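# Press a springy cord onto a drawn board line

## Task

Shape the elastic cord so it follows the line marked on the board and pin it in place with the steel blocks. It counts as done only if the cord touches the line along its whole length, from one end to the other, and lies flat on the board.

## Robot and tools

Robot: two arms, left_arm and right_arm, each with a two-pad parallel gripper. Scene frame: origin at table-top height, midway between the nominal arm bases; +z up, +x away from the robot over the table, left_arm on the +y side (image left/right may differ). Measured bases: left_arm about (-0.002, +0.444, +0.049) m, right_arm about (+0.011, -0.309, +0.049) m, both almost unrotated. Reported hand positions and orientations are in each arm's own base frame and may be a few cm off, more at full reach. Fixed cameras and the table use the scene frame. Gripper axes: fingers point along +z, pads close along x. end_effector_position is the point between the pads; fingertips extend 17.5 mm further.

Row layout (shared by execute_actions and move): 18 numbers, left arm first then right: dx, dy, dz, rx, ry, rz, gripper position, force_limit, speed. The six pose numbers are an offset, not a pose, measured from that arm's Hand target at the start of the action or move, along the Hand target's own axes. Scale: 1.0 = 0.6 m for dx/dy/dz and 180 degrees for the rotation vector rx/ry/rz. Every row counts from that same starting Hand target, never from the previous row, so sending the same offset twice moves twice. Sending six zeros re-requests the current Hand target. Gripper numbers are absolute and range -1 to 1: position +1 = 50 mm open, about -0.65 = pads meet, -1 = close until blocked (use this to grip). force_limit: -1 about 20 N, 0 about 102 N, +1 about 185 N per pad (actual up to ~15 N more). speed: -1 = 20 mm/s, 0 = 85, +1 = 150. Both start at +1. Always resend the gripper's previous three numbers if you want it unchanged; a 0 is a real command. force_limit/speed only take effect after a position change of at least 0.01; to loosen a grip, open first.

execute_actions(actions, cameras): actions is a list of actions; each action is up to 15 rows, one per 1/30 s step, the last row held to fill 15 steps (0.5 s). An empty list returns state plus images. cameras: names from cam_high, cam_low, cam_board, cam_left_wrist, cam_right_wrist, or ["all"]; an unknown name rejects the call.

move(target, speed, blend, blocking, cameras): straight-line path for each gripper toward the offset in one row, or through a list of up to 15 rows (all offsets still from the original Hand targets). speed in m/s, 0.002 to 1 (default 0.25), rotation up to twice that in rad/s; one value or one per target. blend in m rounds corners between listed targets; 0 stops at each. Paths end together, at least 0.5 s, capped at 10 s. No obstacle avoidance. Gripper numbers of the first target apply at start; later ones on arrival with everything at rest. blocking=false returns early while the move continues. The result adds a move: line, e.g. done (within 3 mm and 2 degrees), off_target, moving, held, fault, plus limits (paced = pose clipped, held = steps withheld). Neither done nor off_target tells you about contact.

wait(seconds 0 to 10): let the scene run, arms holding their last command. stop(): brakes a running move (fingers keep moving). zoom_image(camera, region=[x0,y0,x1,y1] pixels, at most 504x504) enlarges part of that camera's latest image. finished_scene(scene = current scene number) ends the scene irreversibly; the cord must stay in place without the robot.

Controller: each step the commanded pose is clipped to within 70 mm and 16 degrees of the measured gripper; the Hand target in results is that clipped command, and later offsets count from it. Grippers often rest short; a further action (even zeros) asks again, or add the shortfall. To end a push, command the target back beyond the gripper. Joint speeds are limited, ramp over 0.5 s. A clearance check blocks arm-to-arm approaches except finger to finger.

Results: Hand target, end-effector pose, joint velocities ("within noise" when still), Tool commands, object_status (0 moving, 1 blocked opening, 2 blocked closing = gripping, 3 reached position or pads met, i.e. likely empty), position_measured (opening ≈ (250 − value) × 0.202 mm), Flange force along gripper x y z (noisy, includes held weight; earlier actions get extra lines), MOTOR HOT warnings. Check for status 2 after gripping; center rigid objects between pads.

Avoid: any fault. Contact torque at a joint limit (147 N m for waist, shoulder, elbow; 36.8 for the three wrist joints) or 150 N net external force stops that arm 10 s; release a grip that pins it. Arms are stiff, so aim only slightly past a firm contact and move slowly near contact. Overheating (holding loads, stretched arms, pushing at unreachable poses) brakes an arm 30 to 60 s. Don't let the arms press or grip each other. Don't drop, fling or release moving parts, slam into the table or heavy blocks, or let anything leave the table. Loose objects may occasionally be nudged by a disturbance. Joint limits: waist ±3.491, shoulder ±3.140, elbow -1.187 to 4.328, forearm roll ±3.316, wrist pitch ±3.140, wrist roll ±3.927 rad. Cameras are 896x504; calibration is given per camera and may be slightly off.

Each tool is called as name(argument=value, ...) on one line, values as JSON.

## Session

execute_actions(actions=[])

Scene clock: 0.00 s.
left_arm: end_effector_position=(+0.4010, +0.2182, +0.1635) position_measured=3 object_status=3 end_effector_quat_wxyz=(+0.630, -0.288, -0.689, -0.214) | right_arm: end_effector_position=(+0.3878, +0.3520, +0.3327) position_measured=3 object_status=3 end_effector_quat_wxyz=(-0.028, +0.483, +0.863, -0.144)
Joint positions: left_arm=[0.111 0.771 0.356 -1.1 -2.17 0.54] | right_arm=[0.969 0.448 0.643 -0.033 -2.058 -0.43]
Joint velocities: within noise
Flange force (N): no reading
Hand target: left_arm +0.4010, +0.2182, +0.1635; +0.630, -0.288, -0.689, -0.214 | right_arm +0.3878, +0.3520, +0.3327; -0.028, +0.483, +0.863, -0.144
Tool commands: left_gripper/position=+1.0 left_gripper/force_limit=+1.0 left_gripper/speed=+1.0 right_gripper/position=+1.0 right_gripper/force_limit=+1.0 right_gripper/speed=+1.0

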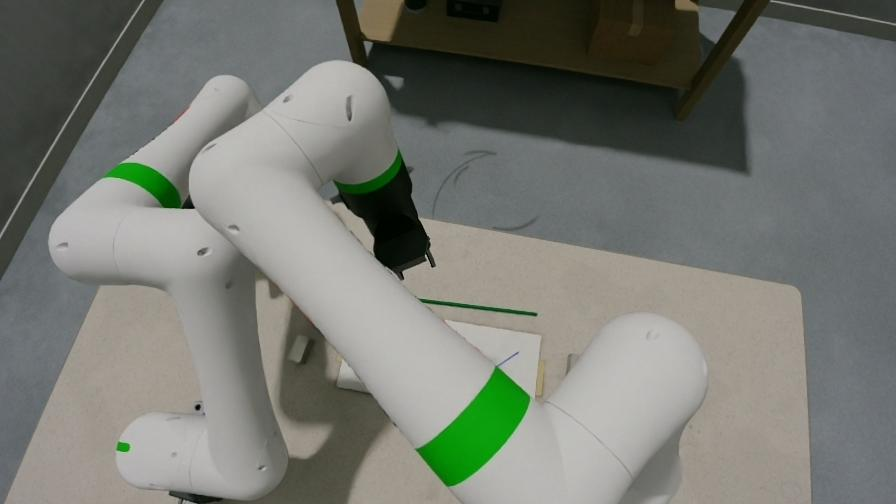

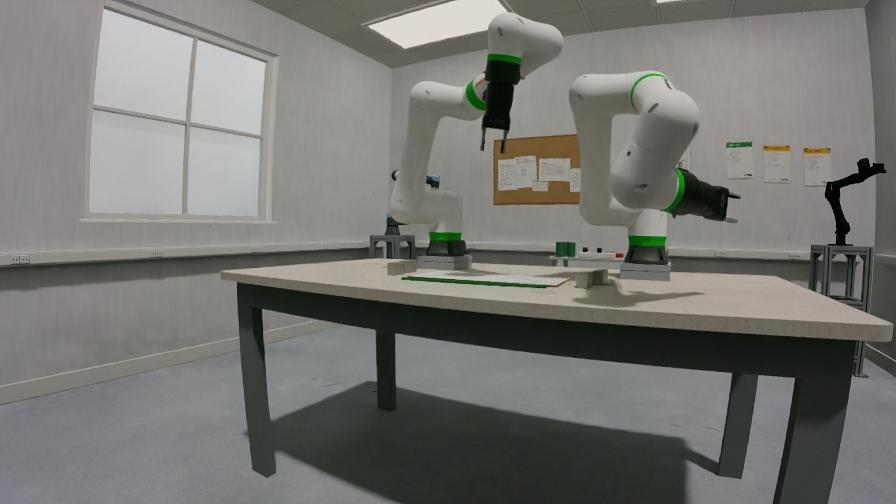

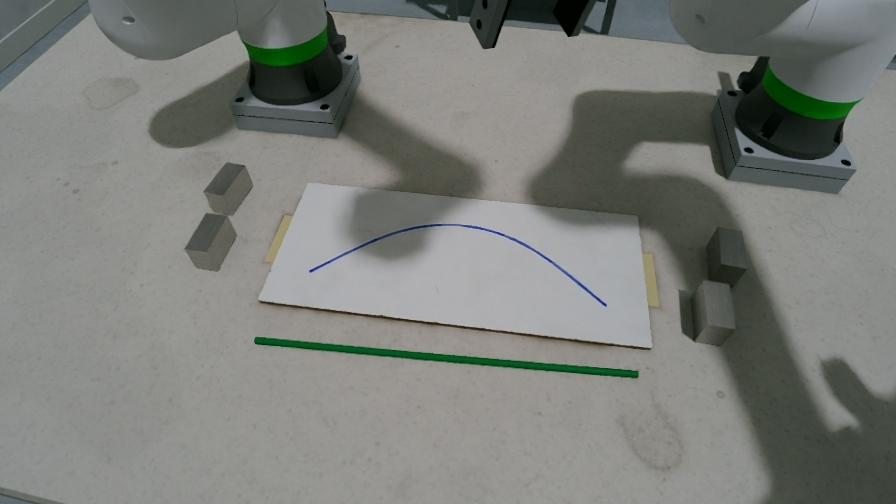

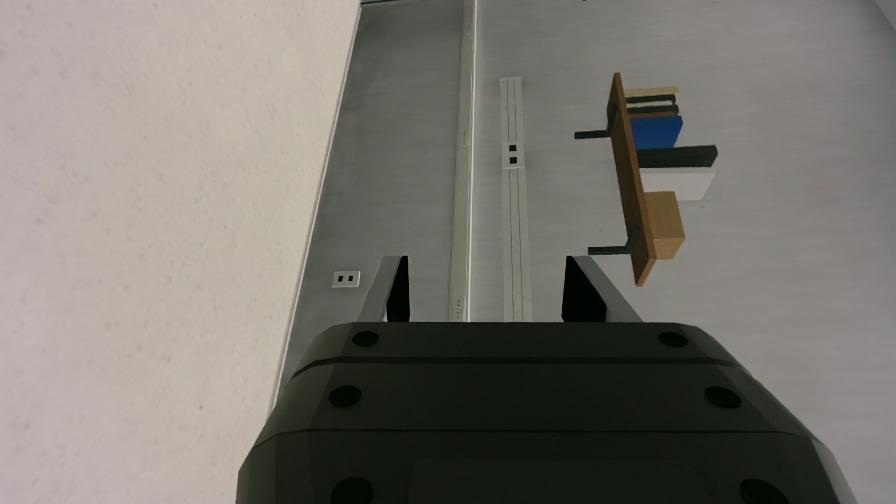

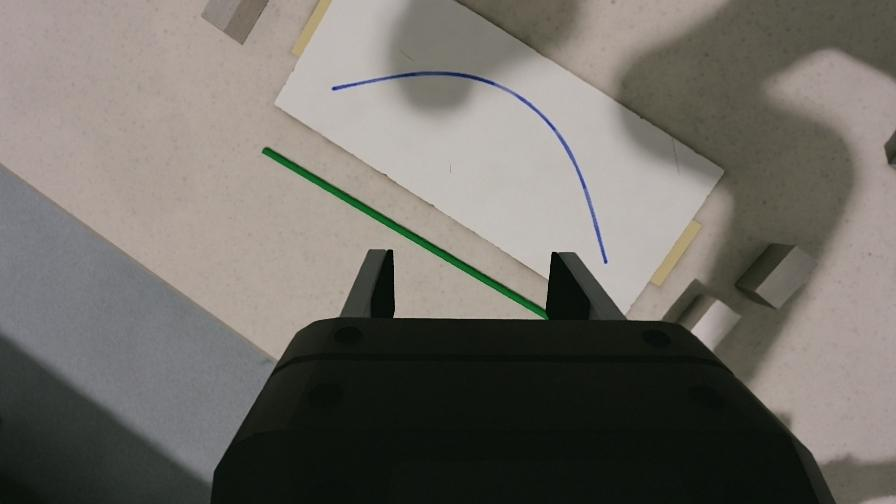

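zoom_image(camera="cam_board", region=[240, 170, 460, 300])

zoom_image(camera="cam_board", region=[440, 200, 660, 330])

zoom_image(camera="cam_board", region=[170, 150, 290, 290])

zoom_image(camera="cam_board", region=[620, 210, 780, 390])

zoom_image(camera="cam_board", region=[240, 310, 340, 370])

Scaled by 2.291 from the camera's 896x504 image, which has a finer 1280x720 frame.

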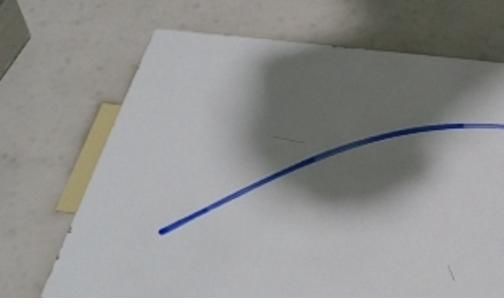

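Scaled by 2.291 from the camera's 896x504 image, which has a finer 1280x720 frame.

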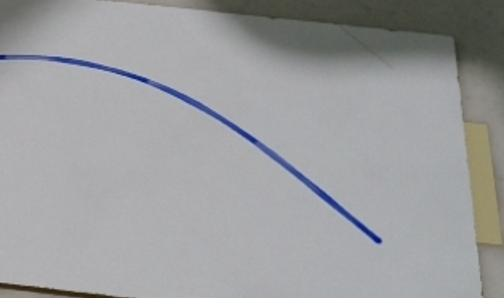

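Scaled by 3.600 from the camera's 896x504 image, which has a finer 1280x720 frame.

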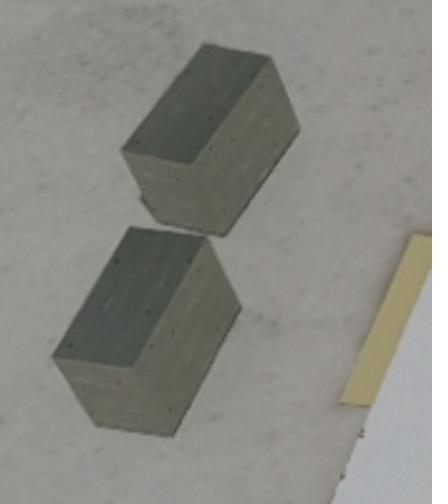

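Scaled by 2.800 from the camera's 896x504 image, which has a finer 1280x720 frame.

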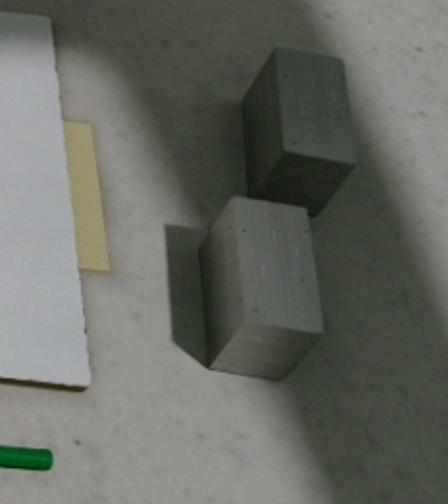

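Scaled by 5.040 from the camera's 896x504 image, which has a finer 1280x720 frame.

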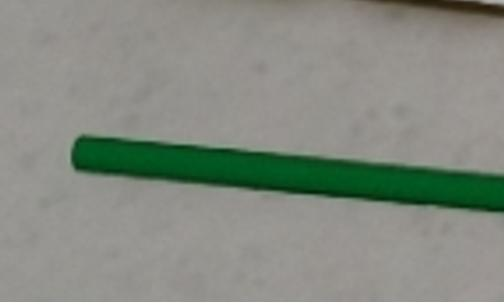

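move(target=[0.073,-0.5295,-0.321,-0.2094,-0.4247,0.2017,1,-0.5,1,-0.421,-0.344,0.2835,-0.0788,0.0532,0.1742,1,-0.5,1], speed=0.35, cameras=["cam_board","cam_left_wrist","cam_right_wrist"])

Scene clock: 122.53 s.
left_arm: end_effector_position=(+0.3309, -0.1389, +0.2503) position_measured=3 object_status=3 end_effector_quat_wxyz=(+0.000, +0.707, +0.707, +0.001) | right_arm: end_effector_position=(+0.3199, +0.0002, +0.2494) position_measured=3 object_status=3 end_effector_quat_wxyz=(+0.000, +0.707, +0.707, +0.001)
Joint positions: left_arm=[-0.027 -0.235 -0.279 -0.001 -1.525 0.027] | right_arm=[0.418 -0.343 -0.36 -0.001 -1.553 -0.419]
Flange force (N): left_arm=[2.0 1.6 0.0] | right_arm=[0.1 1.7 -3.5]
Hand target: left_arm +0.3308, -0.1389, +0.2503; +0.000, +0.707, +0.707, +0.001 | right_arm +0.3198, +0.0002, +0.2493; +0.000, +0.707, +0.707, +0.001
Off the commanded pose: left_arm 0.000 m, 0 deg | right_arm 0.000 m, 0 deg.
move: done
camera_calibration:
cam_left_wrist: T_world_to_cam=[[-0.00159165, 0.999998, 0.000866717, 0.149359], [0.938982, 0.00119641, 0.343965, -0.382976], [0.343964, 0.0013613, -0.938982, 0.25248], [0, 0, 0, 1]] pos_world=[0.273001, -0.149245, 0.368675]
cam_right_wrist: T_world_to_cam=[[-0.0176811, 0.999771, 0.012081, 0.010791], [0.930947, 0.0120538, 0.364956, -0.378765], [0.364727, 0.0176996, -0.930946, 0.245857], [0, 0, 0, 1]] pos_world=[0.26313, -0.0105745, 0.366982]
Images, in order (width x height): cam_board 896x504, cam_left_wrist 896x504, cam_right_wrist 896x504.

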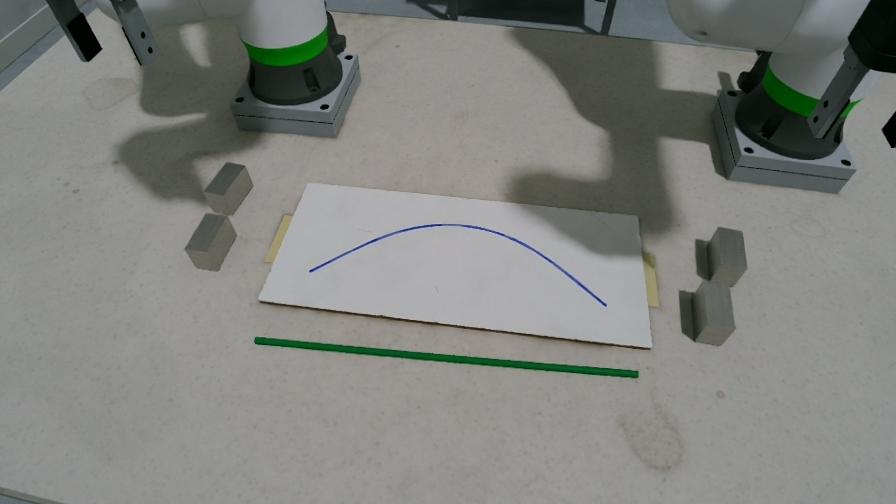

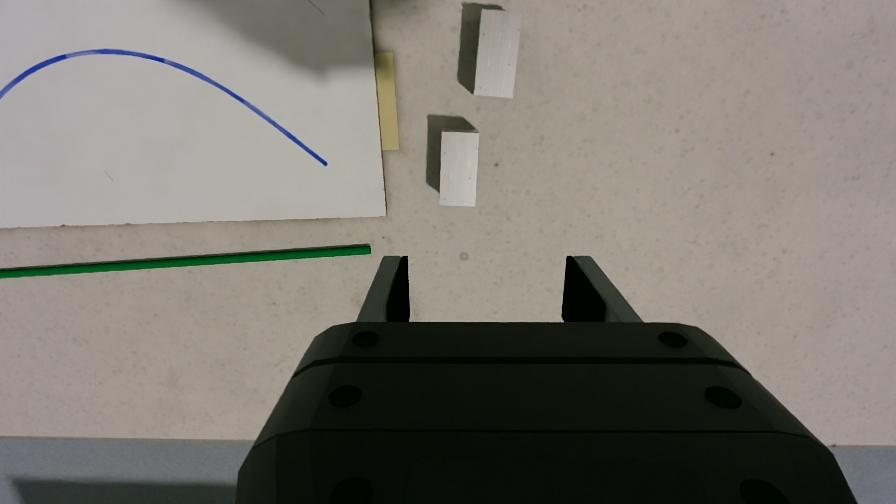

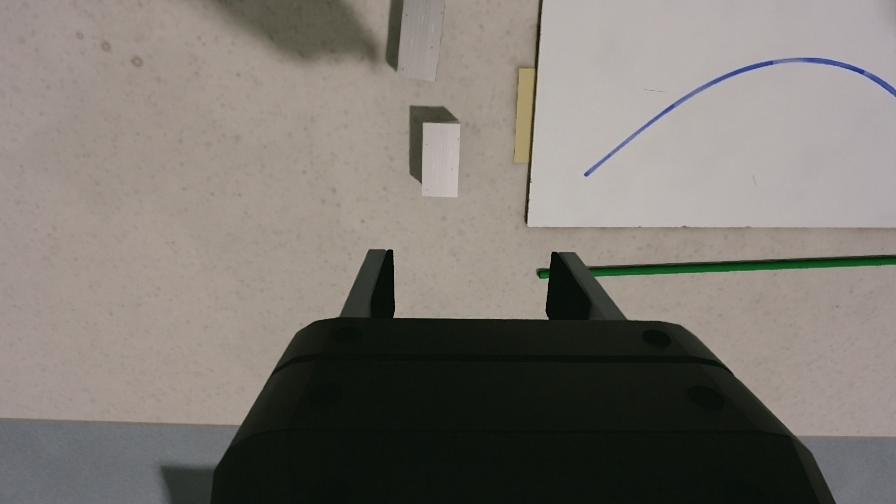

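move(target=[[0.0468,-0.1327,0.367,0,0,0.0322,1,-0.5,1,-0.0467,-0.1422,0.3655,0,0,0.0433,1,-0.5,1],[0.0468,-0.1327,0.452,0,0,0.0322,1,-0.5,1,-0.0467,-0.1422,0.4505,0,0,0.0433,1,-0.5,1]], speed=[0.3,0.06], cameras=["cam_board","cam_left_wrist","cam_right_wrist"])

Scene clock: 168.23 s.
left_arm: end_effector_position=(+0.2517, -0.1106, -0.0210) position_measured=3 object_status=3 end_effector_quat_wxyz=(+0.000, +0.742, +0.670, +0.001) | right_arm: end_effector_position=(+0.2347, -0.0274, -0.0211) position_measured=3 object_status=3 end_effector_quat_wxyz=(+0.000, +0.754, +0.657, +0.001)
Joint positions: left_arm=[0.078 -0.173 -0.93 -0.001 -0.812 -0.179] | right_arm=[0.465 -0.319 -1.03 -0.001 -0.858 -0.601]
Flange force (N): left_arm=[3.1 0.9 0.2] | right_arm=[2.1 1.5 -1.9]
Hand target: left_arm +0.2517, -0.1106, -0.0210; +0.000, +0.742, +0.670, +0.001 | right_arm +0.2347, -0.0274, -0.0210; +0.000, +0.754, +0.657, +0.001
Off the commanded pose: left_arm 0.000 m, 0 deg | right_arm 0.000 m, 0 deg.
move: done
camera_calibration:
cam_left_wrist: T_world_to_cam=[[0.0993413, 0.995053, 0.00104171, 0.0952059], [0.934331, -0.0936391, 0.343885, -0.224755], [0.342281, -0.0331887, -0.939011, 0.0214947], [0, 0, 0, 1]] pos_world=[0.19318, -0.115067, 0.0973743]
cam_right_wrist: T_world_to_cam=[[0.118327, 0.9929, 0.0121351, 0.00804237], [0.924032, -0.114578, 0.364742, -0.202277], [0.363543, -0.0319458, -0.93103, 0.0245958], [0, 0, 0, 1]] pos_world=[0.177017, -0.0303761, 0.0965808]
Images, in order (width x height): cam_board 896x504, cam_left_wrist 896x504, cam_right_wrist 896x504.

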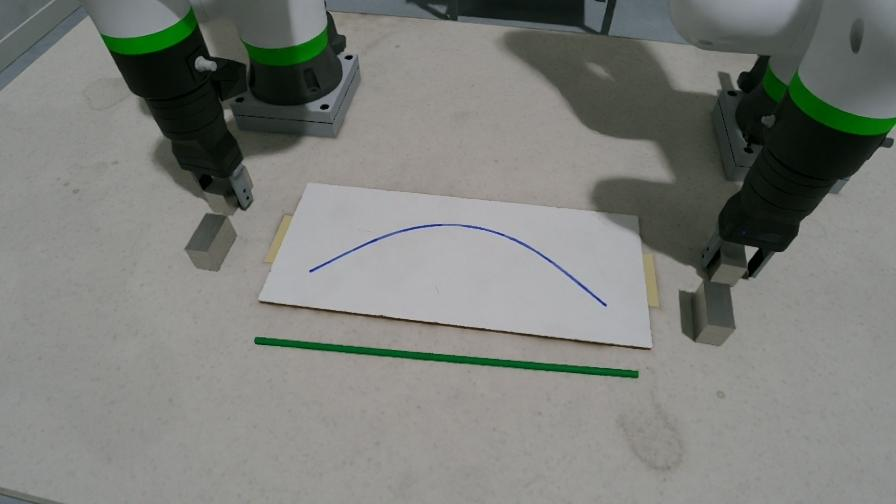

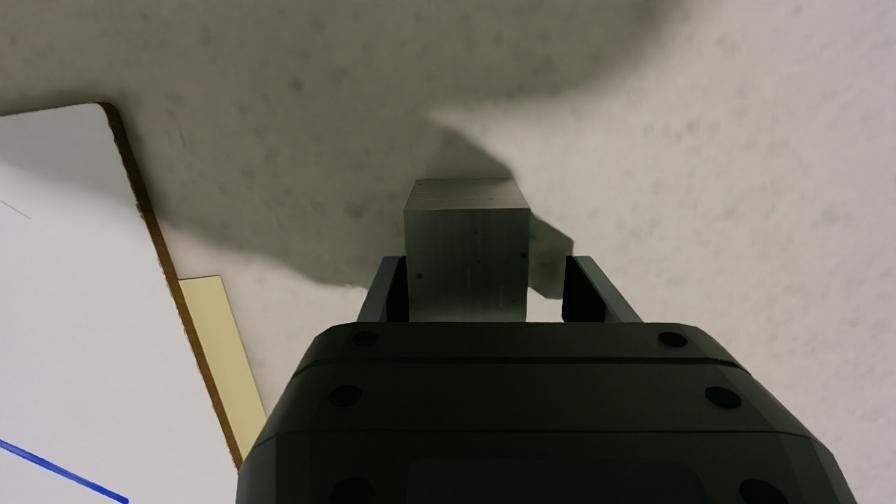

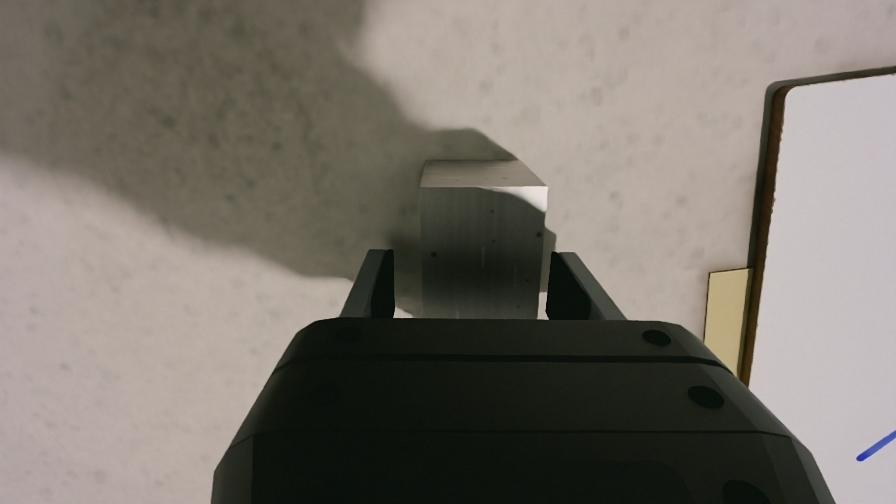

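move(target=[[-0.0083,0,0,0,0,0,1,-0.5,1,0.0042,0,0,0,0,0,1,-0.5,1],[-0.0083,0,0,0,0,0,-1,-0.6,-0.3,0.0042,0,0,0,0,0,-1,-0.6,-0.3],[-0.0083,0,-0.1,0,0,0,-1,-0.6,-0.3,0.0042,0,-0.1,0,0,0,-1,-0.6,-0.3]], speed=0.1, cameras=["cam_board"])

Scene clock: 184.80 s.
left_arm: end_effector_position=(+0.2511, -0.1157, +0.0390) position_measured=103 object_status=2 end_effector_quat_wxyz=(+0.000, +0.742, +0.670, +0.001) | right_arm: end_effector_position=(+0.2350, -0.0250, +0.0389) position_measured=103 object_status=2 end_effector_quat_wxyz=(+0.000, +0.754, +0.657, +0.001)
Joint positions: left_arm=[0.057 -0.309 -0.852 0 -1.027 -0.158] | right_arm=[0.475 -0.468 -0.945 -0.001 -1.093 -0.612]
Flange force (N): left_arm=[0.7 0.9 5.5] | right_arm=[1.0 3.2 3.2]
Hand target: left_arm +0.2511, -0.1156, +0.0390; +0.000, +0.742, +0.670, +0.001 | right_arm +0.2350, -0.0250, +0.0390; +0.000, +0.754, +0.657, +0.001
Off the commanded pose: left_arm 0.000 m, 0 deg | right_arm 0.000 m, 0 deg.
move: done
Images, in order (width x height): cam_board 896x504.

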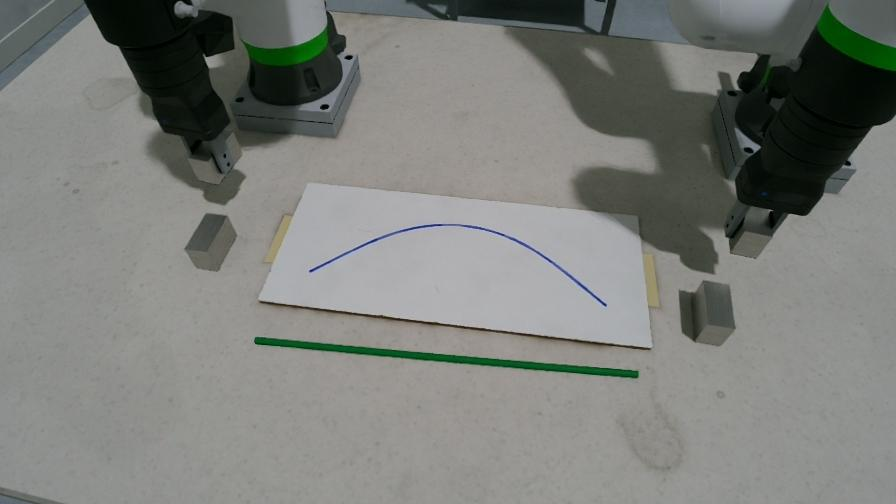

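move(target=[[-0.4484,0.1118,0,0,0,0.0917,-1,-0.6,-0.3,0,0,0,0,0,0,-1,-0.6,-0.3],[-0.4484,0.1118,0.0882,0,0,0.0917,-1,-0.6,-0.3,0,0,0,0,0,0,-1,-0.6,-0.3]], speed=[0.25,0.06], cameras=["cam_board","cam_left_wrist"])

zoom_image(camera="cam_board", region=[440, 150, 620, 320])

Scene clock: 197.33 s.
left_arm: end_effector_position=(+0.2907, -0.3901, -0.0139) position_measured=103 object_status=2 end_effector_quat_wxyz=(+0.000, +0.831, +0.557, +0.001) | right_arm: end_effector_position=(+0.2350, -0.0250, +0.0390) position_measured=103 object_status=2 end_effector_quat_wxyz=(+0.000, +0.754, +0.657, +0.001)
Joint positions: left_arm=[-0.661 0.336 -0.347 -0.002 -0.887 0.273] | right_arm=[0.475 -0.468 -0.945 -0.001 -1.093 -0.612]
Flange force (N): left_arm=[12.5 -12.9 -34.8] | right_arm=[0.7 2.2 3.0]
Hand target: left_arm +0.2907, -0.3900, -0.0140; +0.000, +0.831, +0.557, +0.001 | right_arm +0.2350, -0.0250, +0.0390; +0.000, +0.754, +0.657, +0.001
Off the commanded pose: left_arm 0.000 m, 0 deg | right_arm 0.000 m, 0 deg.
move: done
camera_calibration:
cam_left_wrist: T_world_to_cam=[[0.378035, 0.92579, 0.0015, 0.261354], [0.869183, -0.355477, 0.343741, -0.373015], [0.318765, -0.128642, -0.939063, -0.02487], [0, 0, 0, 1]] pos_world=[0.233345, -0.377756, 0.104474]
Images, in order (width x height): cam_board 896x504, cam_left_wrist 896x504.

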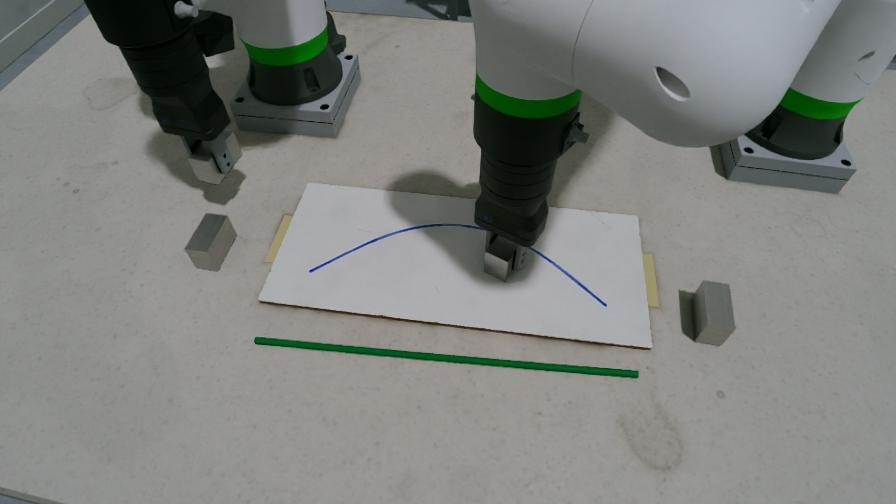

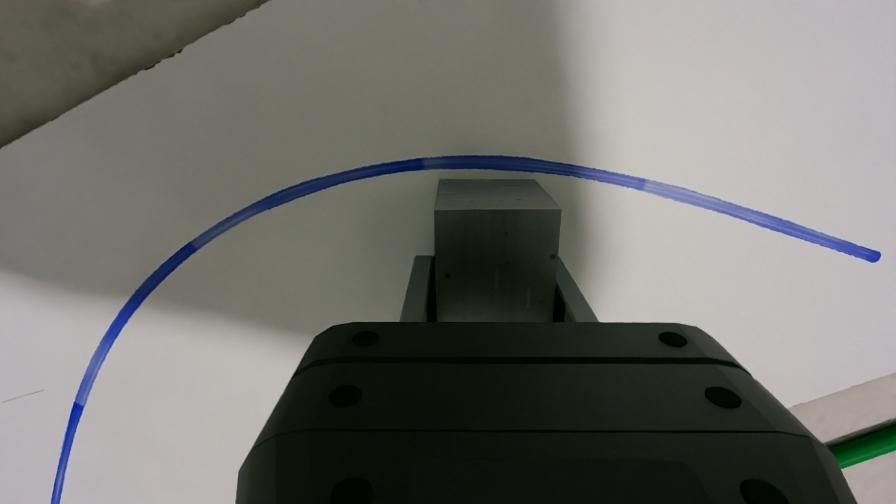

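Scaled by 2.800 from the camera's 896x504 image, which has a finer 1280x720 frame.

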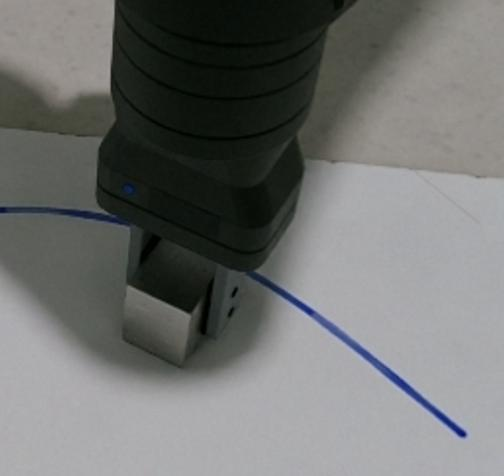

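move(target=[[0,0,-0.004,0,0,0,-1,-0.6,-0.3,0,0,0,0,0,0,-1,-0.6,-0.3],[0,-0.0035,-0.004,0,0,0,-1,-0.6,-0.3,0,0,0,0,0,0,-1,-0.6,-0.3],[0,-0.0035,-0.0013,0,0,0,-1,-0.6,-0.3,0,0,0,0,0,0,-1,-0.6,-0.3],[0,-0.0035,-0.0013,0,0,0,1,-0.6,-0.3,0,0,0,0,0,0,-1,-0.6,-0.3],[0,-0.0035,-0.107,0,0,0,1,-0.6,-0.3,0,0,0,0,0,0,-1,-0.6,-0.3],[0.409,-0.0805,-0.08,0,0,-0.1017,1,-0.6,-0.3,0,0,0,0,0,0,-1,-0.6,-0.3]], speed=[0.05,0.05,0.03,0.1,0.12,0.3], cameras=["cam_board","cam_left_wrist"])

zoom_image(camera="cam_board", region=[440, 190, 620, 320])

Scene clock: 212.13 s.
left_arm: end_effector_position=(+0.3391, -0.1447, +0.0342) position_measured=3 object_status=3 end_effector_quat_wxyz=(+0.000, +0.731, +0.682, +0.001) | right_arm: end_effector_position=(+0.2350, -0.0250, +0.0390) position_measured=103 object_status=2 end_effector_quat_wxyz=(+0.000, +0.754, +0.657, +0.001)
Joint positions: left_arm=[-0.044 -0.019 -0.629 -0.001 -0.96 -0.026] | right_arm=[0.475 -0.468 -0.945 -0.001 -1.093 -0.612]
Flange force (N): left_arm=[2.1 0.8 0.1] | right_arm=[0.2 2.8 2.8]
Hand target: left_arm +0.3391, -0.1447, +0.0342; +0.000, +0.731, +0.682, +0.001 | right_arm +0.2350, -0.0250, +0.0390; +0.000, +0.754, +0.657, +0.001
Off the commanded pose: left_arm 0.000 m, 0 deg | right_arm 0.000 m, 0 deg.
move: done
camera_calibration:
cam_left_wrist: T_world_to_cam=[[0.0681986, 0.997671, 0.00101959, 0.131418], [0.936778, -0.0643876, 0.343948, -0.325149], [0.343213, -0.0225017, -0.938988, 0.0435298], [0, 0, 0, 1]] pos_world=[0.28069, -0.151068, 0.152575]
Images, in order (width x height): cam_board 896x504, cam_left_wrist 896x504.

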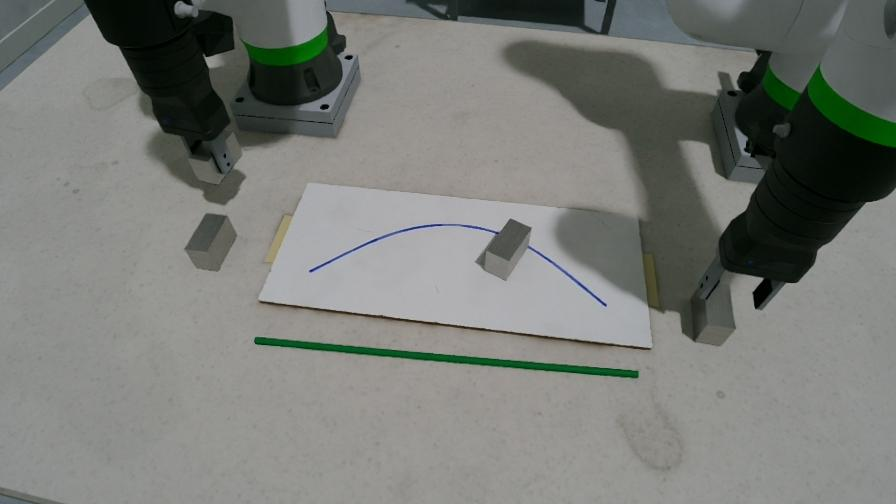

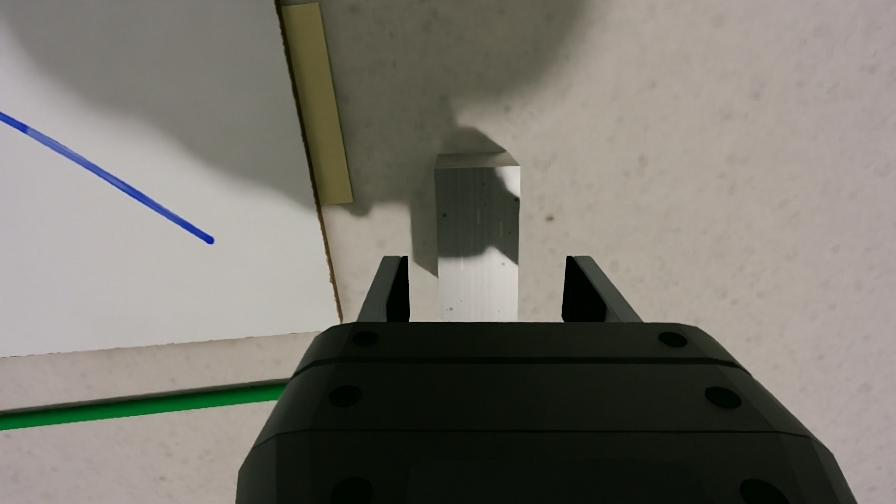

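Scaled by 2.800 from the camera's 896x504 image, which has a finer 1280x720 frame.

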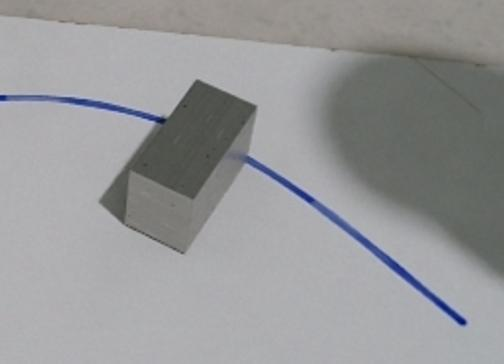

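move(target=[[0,0,0.092,0,0,0,1,-0.6,-0.3,0.4629,0.0266,0,0,0,-0.177,-1,-0.6,-0.3],[0,0,0.092,0,0,0,1,-0.6,-0.3,0.4629,0.0266,0.0842,0,0,-0.177,-1,-0.6,-0.3]], speed=[0.25,0.08], cameras=["cam_left_wrist","cam_right_wrist"])

Scene clock: 218.53 s.
left_arm: end_effector_position=(+0.3392, -0.1447, -0.0210) position_measured=3 object_status=3 end_effector_quat_wxyz=(+0.000, +0.731, +0.682, +0.001) | right_arm: end_effector_position=(+0.2887, +0.2480, -0.0112) position_measured=103 object_status=2 end_effector_quat_wxyz=(+0.000, +0.545, +0.839, +0.001)
Joint positions: left_arm=[-0.044 0.089 -0.682 -0.001 -0.798 -0.026] | right_arm=[1.058 0.097 -0.643 0 -0.83 -0.639]
Flange force (N): left_arm=[2.6 0.9 0.1] | right_arm=[1.0 1.4 3.2]
Hand target: left_arm +0.3392, -0.1447, -0.0210; +0.000, +0.731, +0.682, +0.001 | right_arm +0.2887, +0.2480, -0.0112; +0.000, +0.545, +0.839, +0.001
Off the commanded pose: left_arm 0.000 m, 0 deg | right_arm 0.000 m, 0 deg.
move: done
camera_calibration:
cam_left_wrist: T_world_to_cam=[[0.0681051, 0.997678, 0.000985766, 0.131398], [0.936786, -0.0642882, 0.343947, -0.306237], [0.343212, -0.0225011, -0.938988, -0.00833387], [0, 0, 0, 1]] pos_world=[0.28079, -0.150968, 0.0973746]
cam_right_wrist: T_world_to_cam=[[-0.423777, 0.905691, 0.0117089, -0.0937354], [0.844947, 0.390631, 0.365337, -0.326721], [0.326308, 0.164715, -0.930802, -0.0150165], [0, 0, 0, 1]] pos_world=[0.241239, 0.214996, 0.106483]
Images, in order (width x height): cam_left_wrist 896x504, cam_right_wrist 896x504.

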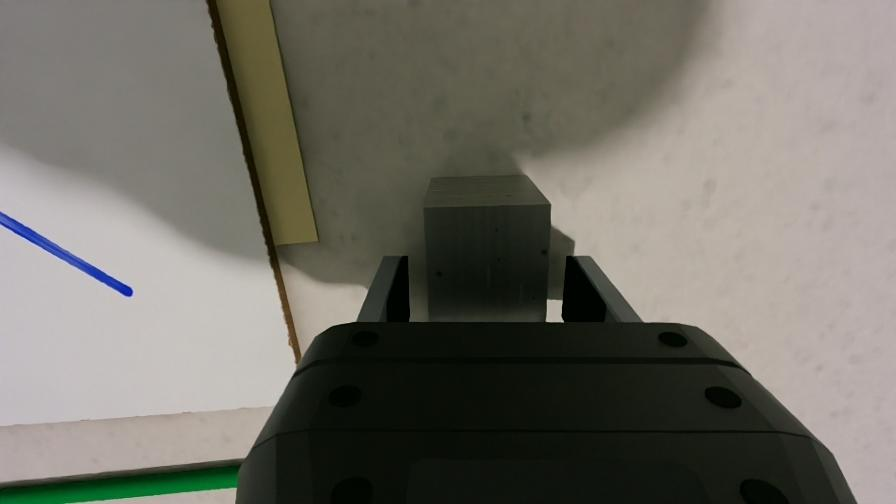

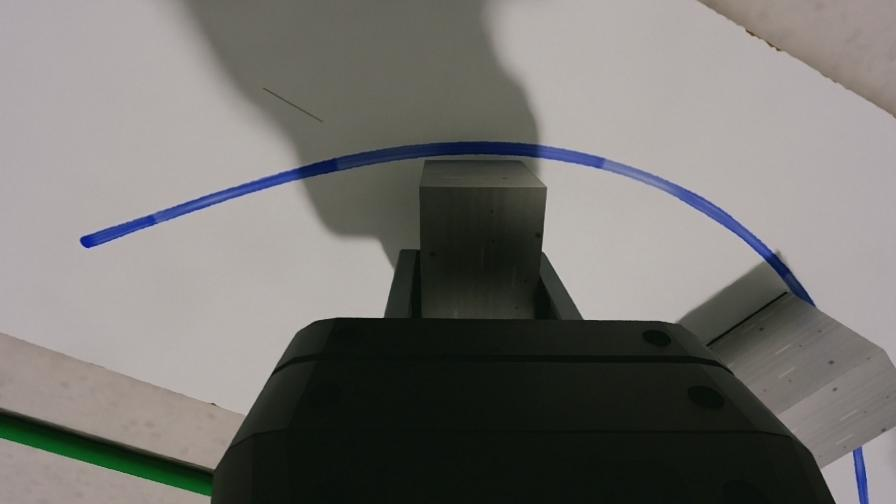

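move(target=[[0,0,0,0,0,0,-1,-0.6,-0.3,0,-0.0013,0.003,0,0,0,-1,-0.6,-0.3],[0,0,0,0,0,0,-1,-0.6,-0.3,0,-0.0013,0.003,0,0,0,1,-0.6,-0.3],[0,0,-0.1,0,0,0,-1,-0.6,-0.3,0,-0.0013,-0.1,0,0,0,1,-0.6,-0.3],[0,0,-0.1,0,0,0,-1,-0.6,-0.3,-0.4175,-0.1163,-0.069,0,0,0.1417,1,-0.6,-0.3],[0,0,-0.1,0,0,0,-1,-0.6,-0.3,-0.4175,-0.1163,0.0163,0,0,0.1417,1,-0.6,-0.3]], speed=[0.04,0.1,0.12,0.3,0.08], cameras=["cam_board","cam_right_wrist"])

zoom_image(camera="cam_board", region=[340, 170, 600, 320])

Scene clock: 235.23 s.
left_arm: end_effector_position=(+0.3391, -0.1447, +0.0390) position_measured=103 object_status=2 end_effector_quat_wxyz=(+0.000, +0.731, +0.682, +0.001) | right_arm: end_effector_position=(+0.3269, -0.0091, -0.0213) position_measured=3 object_status=3 end_effector_quat_wxyz=(+0.000, +0.716, +0.698, +0.001)
Joint positions: left_arm=[-0.044 -0.028 -0.623 -0.001 -0.974 -0.026] | right_arm=[0.38 -0.016 -0.793 -0.001 -0.792 -0.405]
Flange force (N): left_arm=[2.0 1.9 5.5] | right_arm=[0.3 1.1 -2.7]
Hand target: left_arm +0.3391, -0.1447, +0.0390; +0.000, +0.731, +0.682, +0.001 | right_arm +0.3270, -0.0092, -0.0213; +0.000, +0.716, +0.698, +0.001
Off the commanded pose: left_arm 0.000 m, 0 deg | right_arm 0.000 m, 0 deg.
move: done
camera_calibration:
cam_right_wrist: T_world_to_cam=[[0.00750523, 0.999898, 0.0121533, 0.0153693], [0.930998, -0.0114226, 0.364845, -0.286666], [0.364947, 0.00857648, -0.930989, -0.00861529], [0, 0, 0, 1]] pos_world=[0.269914, -0.0185684, 0.0963812]
Images, in order (width x height): cam_board 896x504, cam_right_wrist 896x504.

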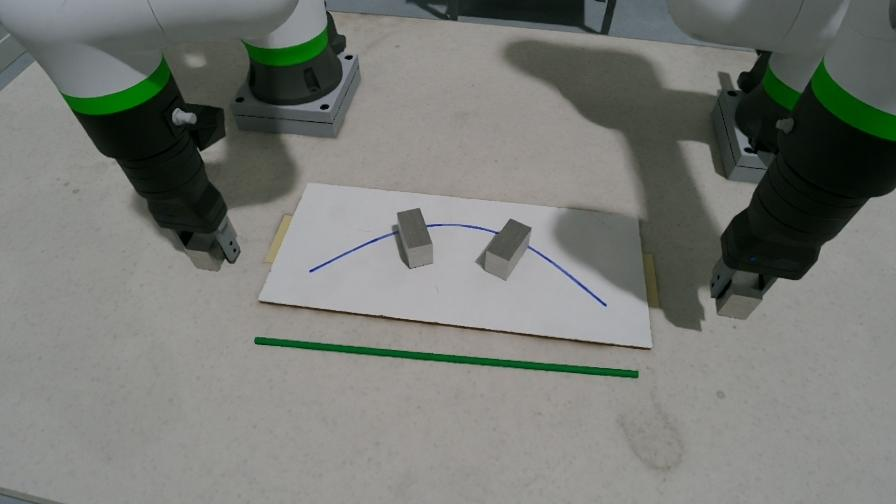

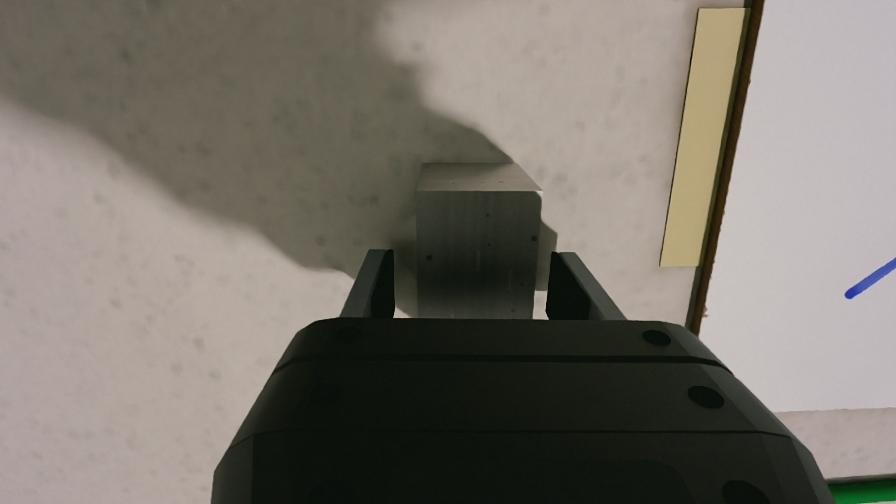

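Scaled by 1.938 from the camera's 896x504 image, which has a finer 1280x720 frame.

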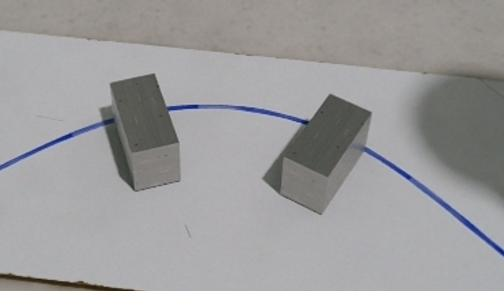

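move(target=[[0,0,0.0995,0,0,0,-1,-0.6,-0.3,0,0,-0.0855,0,0,0,1,-0.6,-0.3],[0,0,0.0995,0,0,0,1,-0.6,-0.3,0,0,-0.0855,0,0,0,1,-0.6,-0.3],[0,0,-0.01,0,0,0,1,-0.6,-0.3,0.2953,0.1812,-0.0855,0,0,-0.5244,1,-0.6,-0.3],[-0.2543,0.163,0.015,0,0,0.4533,1,-0.6,-0.3,0.2953,0.1812,-0.0855,0,0,-0.5244,1,-0.6,-0.3]], speed=[0.1,0.1,0.4,0.5], cameras=["cam_board","cam_left_wrist","cam_right_wrist"])

Scene clock: 254.73 s.
left_arm: end_effector_position=(+0.4260, -0.3038, +0.0301) position_measured=3 object_status=3 end_effector_quat_wxyz=(+0.000, +0.999, +0.038, +0.001) | right_arm: end_effector_position=(+0.4402, +0.1651, +0.0303) position_measured=3 object_status=3 end_effector_quat_wxyz=(+0.000, -0.025, +1.000, +0.001)
Joint positions: left_arm=[-0.369 0.35 -0.202 -0.001 -1.017 -1.124] | right_arm=[0.638 0.232 -0.358 -0.001 -0.98 0.983]
Flange force (N): left_arm=[1.8 -0.8 0.3] | right_arm=[-1.8 1.1 -2.4]
Hand target: left_arm +0.4260, -0.3038, +0.0301; +0.000, +0.999, +0.038, +0.001 | right_arm +0.4402, +0.1651, +0.0303; +0.000, -0.025, +1.000, +0.001
Off the commanded pose: left_arm 0.000 m, 0 deg | right_arm 0.000 m, 0 deg.
move: done
camera_calibration:
cam_left_wrist: T_world_to_cam=[[0.996913, 0.0784897, 0.00206797, -0.390738], [0.0730545, -0.936887, 0.341914, -0.312424], [0.0287742, -0.340707, -0.939729, 0.0435631], [0, 0, 0, 1]] pos_world=[0.411102, -0.247195, 0.148568]
cam_right_wrist: T_world_to_cam=[[-0.997559, -0.0691193, 0.00991357, 0.458629], [-0.060725, 0.928831, 0.365494, -0.127645], [-0.0344707, 0.363999, -0.930761, 0.113755], [0, 0, 0, 1]] pos_world=[0.453679, 0.108854, 0.147985]
Images, in order (width x height): cam_board 896x504, cam_left_wrist 896x504, cam_right_wrist 896x504.

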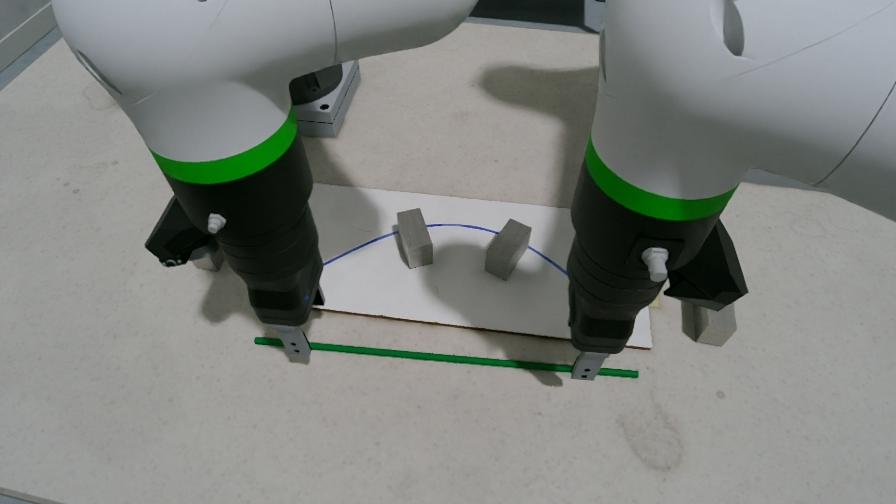

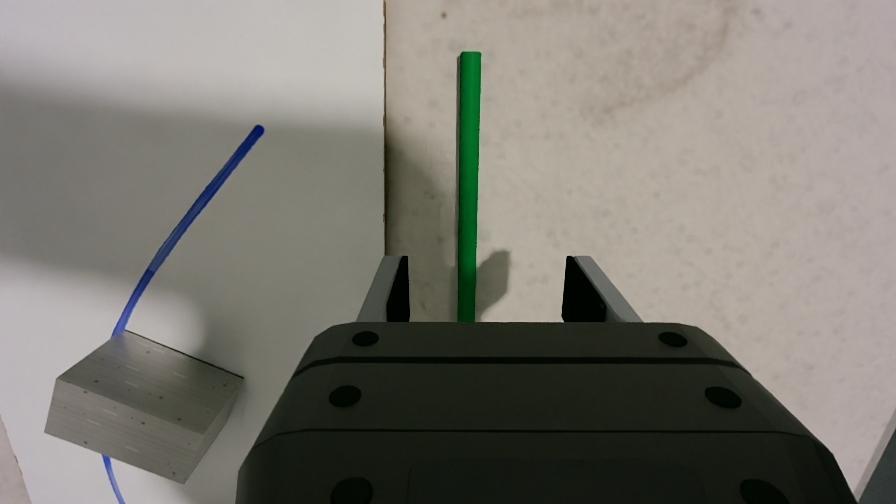

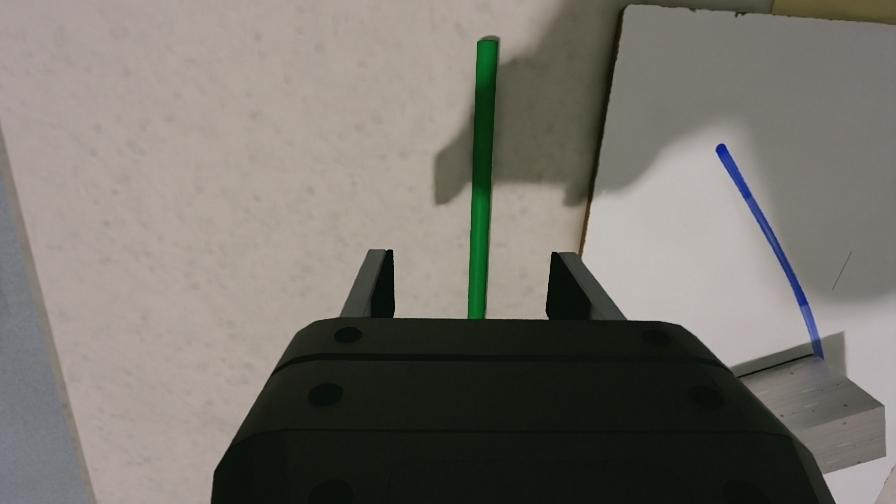

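move(target=[[-0.004,0,0.085,0,0,0,1,-0.6,-0.3,0.011,0,0.085,0,0,0,1,-0.6,-0.3],[-0.004,0,0.0995,0,0,0,1,-0.6,-0.3,0.011,0,0.0995,0,0,0,1,-0.6,-0.3]], speed=[0.12,0.02], cameras=["cam_left_wrist","cam_right_wrist","cam_low"])

zoom_image(camera="cam_low", region=[380, 190, 640, 310])

Scene clock: 262.43 s.
left_arm: end_effector_position=(+0.4238, -0.3040, -0.0293) position_measured=3 object_status=3 end_effector_quat_wxyz=(+0.000, +0.999, +0.038, +0.001) | right_arm: end_effector_position=(+0.4336, +0.1648, -0.0294) position_measured=3 object_status=3 end_effector_quat_wxyz=(+0.000, -0.025, +1.000, +0.001)
Joint positions: left_arm=[-0.371 0.432 -0.253 -0.001 -0.884 -1.122] | right_arm=[0.647 0.315 -0.423 -0.001 -0.831 0.975]
Flange force (N): left_arm=[-26.1 -32.4 -103.3] | right_arm=[-1.7 0.8 -2.0]
Hand target: left_arm +0.4237, -0.3039, -0.0296; +0.000, +0.999, +0.038, +0.001 | right_arm +0.4337, +0.1648, -0.0294; +0.000, -0.025, +1.000, +0.001
Off the commanded pose: left_arm 0.000 m, 0 deg | right_arm 0.000 m, 0 deg.
move: done
camera_calibration:
cam_left_wrist: T_world_to_cam=[[0.996904, 0.078593, 0.00233176, -0.388401], [0.0730546, -0.936804, 0.342142, -0.292141], [0.0290744, -0.340913, -0.939645, -0.012442], [0, 0, 0, 1]] pos_world=[0.408902, -0.247395, 0.0891683]
cam_right_wrist: T_world_to_cam=[[-0.997556, -0.0691567, 0.0100134, 0.452709], [-0.0607265, 0.928863, 0.365412, -0.105936], [-0.0345718, 0.363911, -0.930792, 0.0581307], [0, 0, 0, 1]] pos_world=[0.447179, 0.108554, 0.0882848]
Images, in order (width x height): cam_low 896x504, cam_left_wrist 896x504, cam_right_wrist 896x504.

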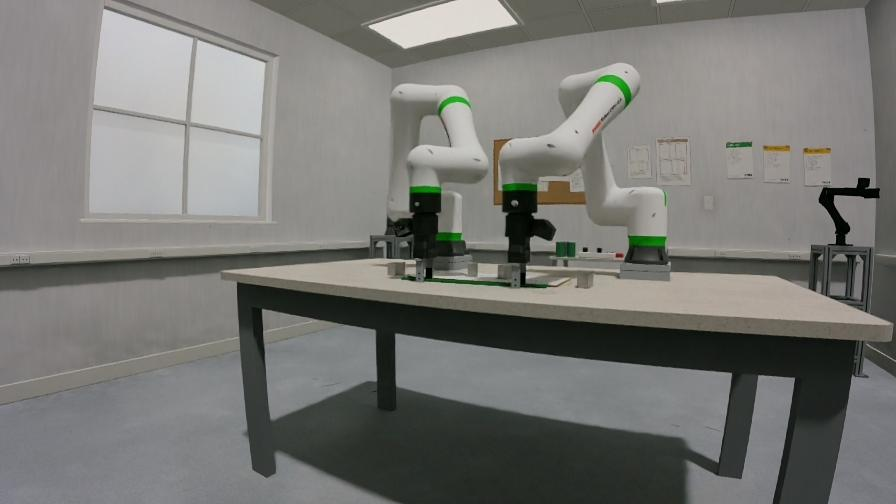

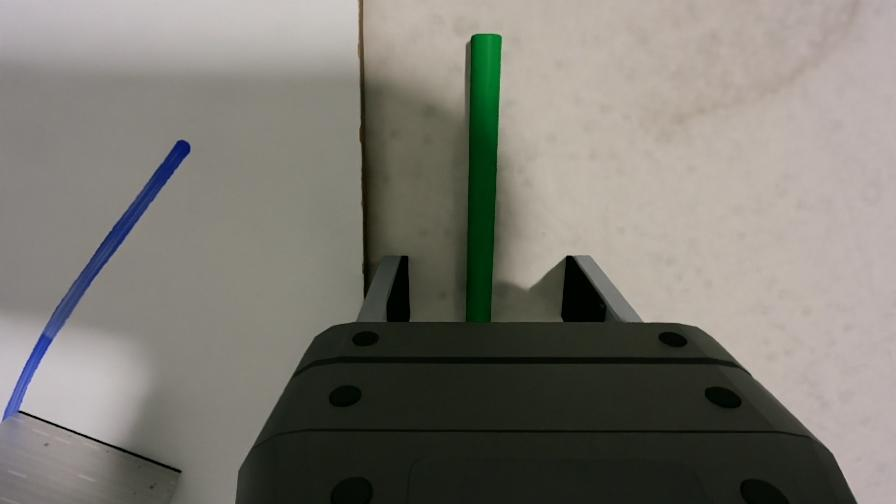

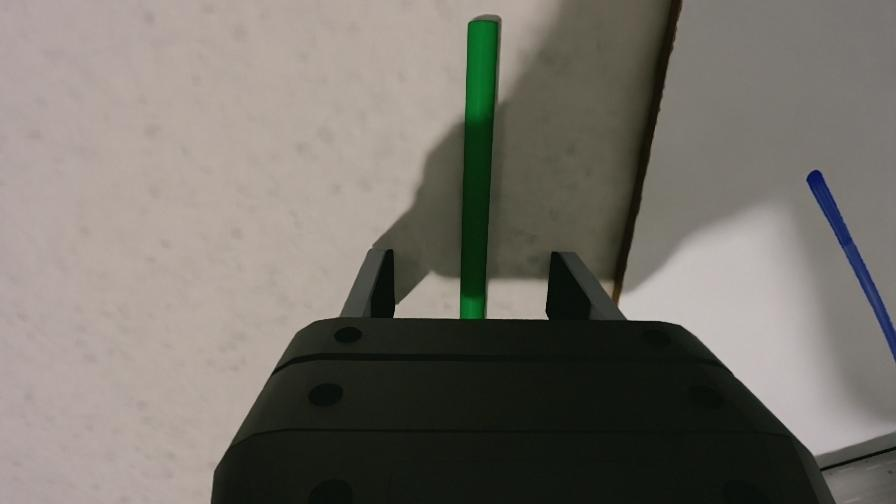

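Scaled by 1.938 from the camera's 896x504 image, which has a finer 1280x720 frame.

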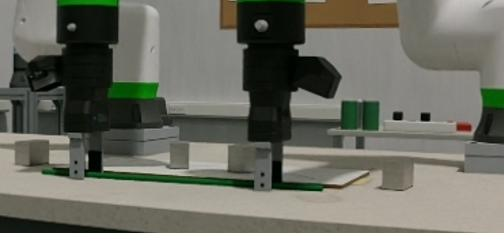

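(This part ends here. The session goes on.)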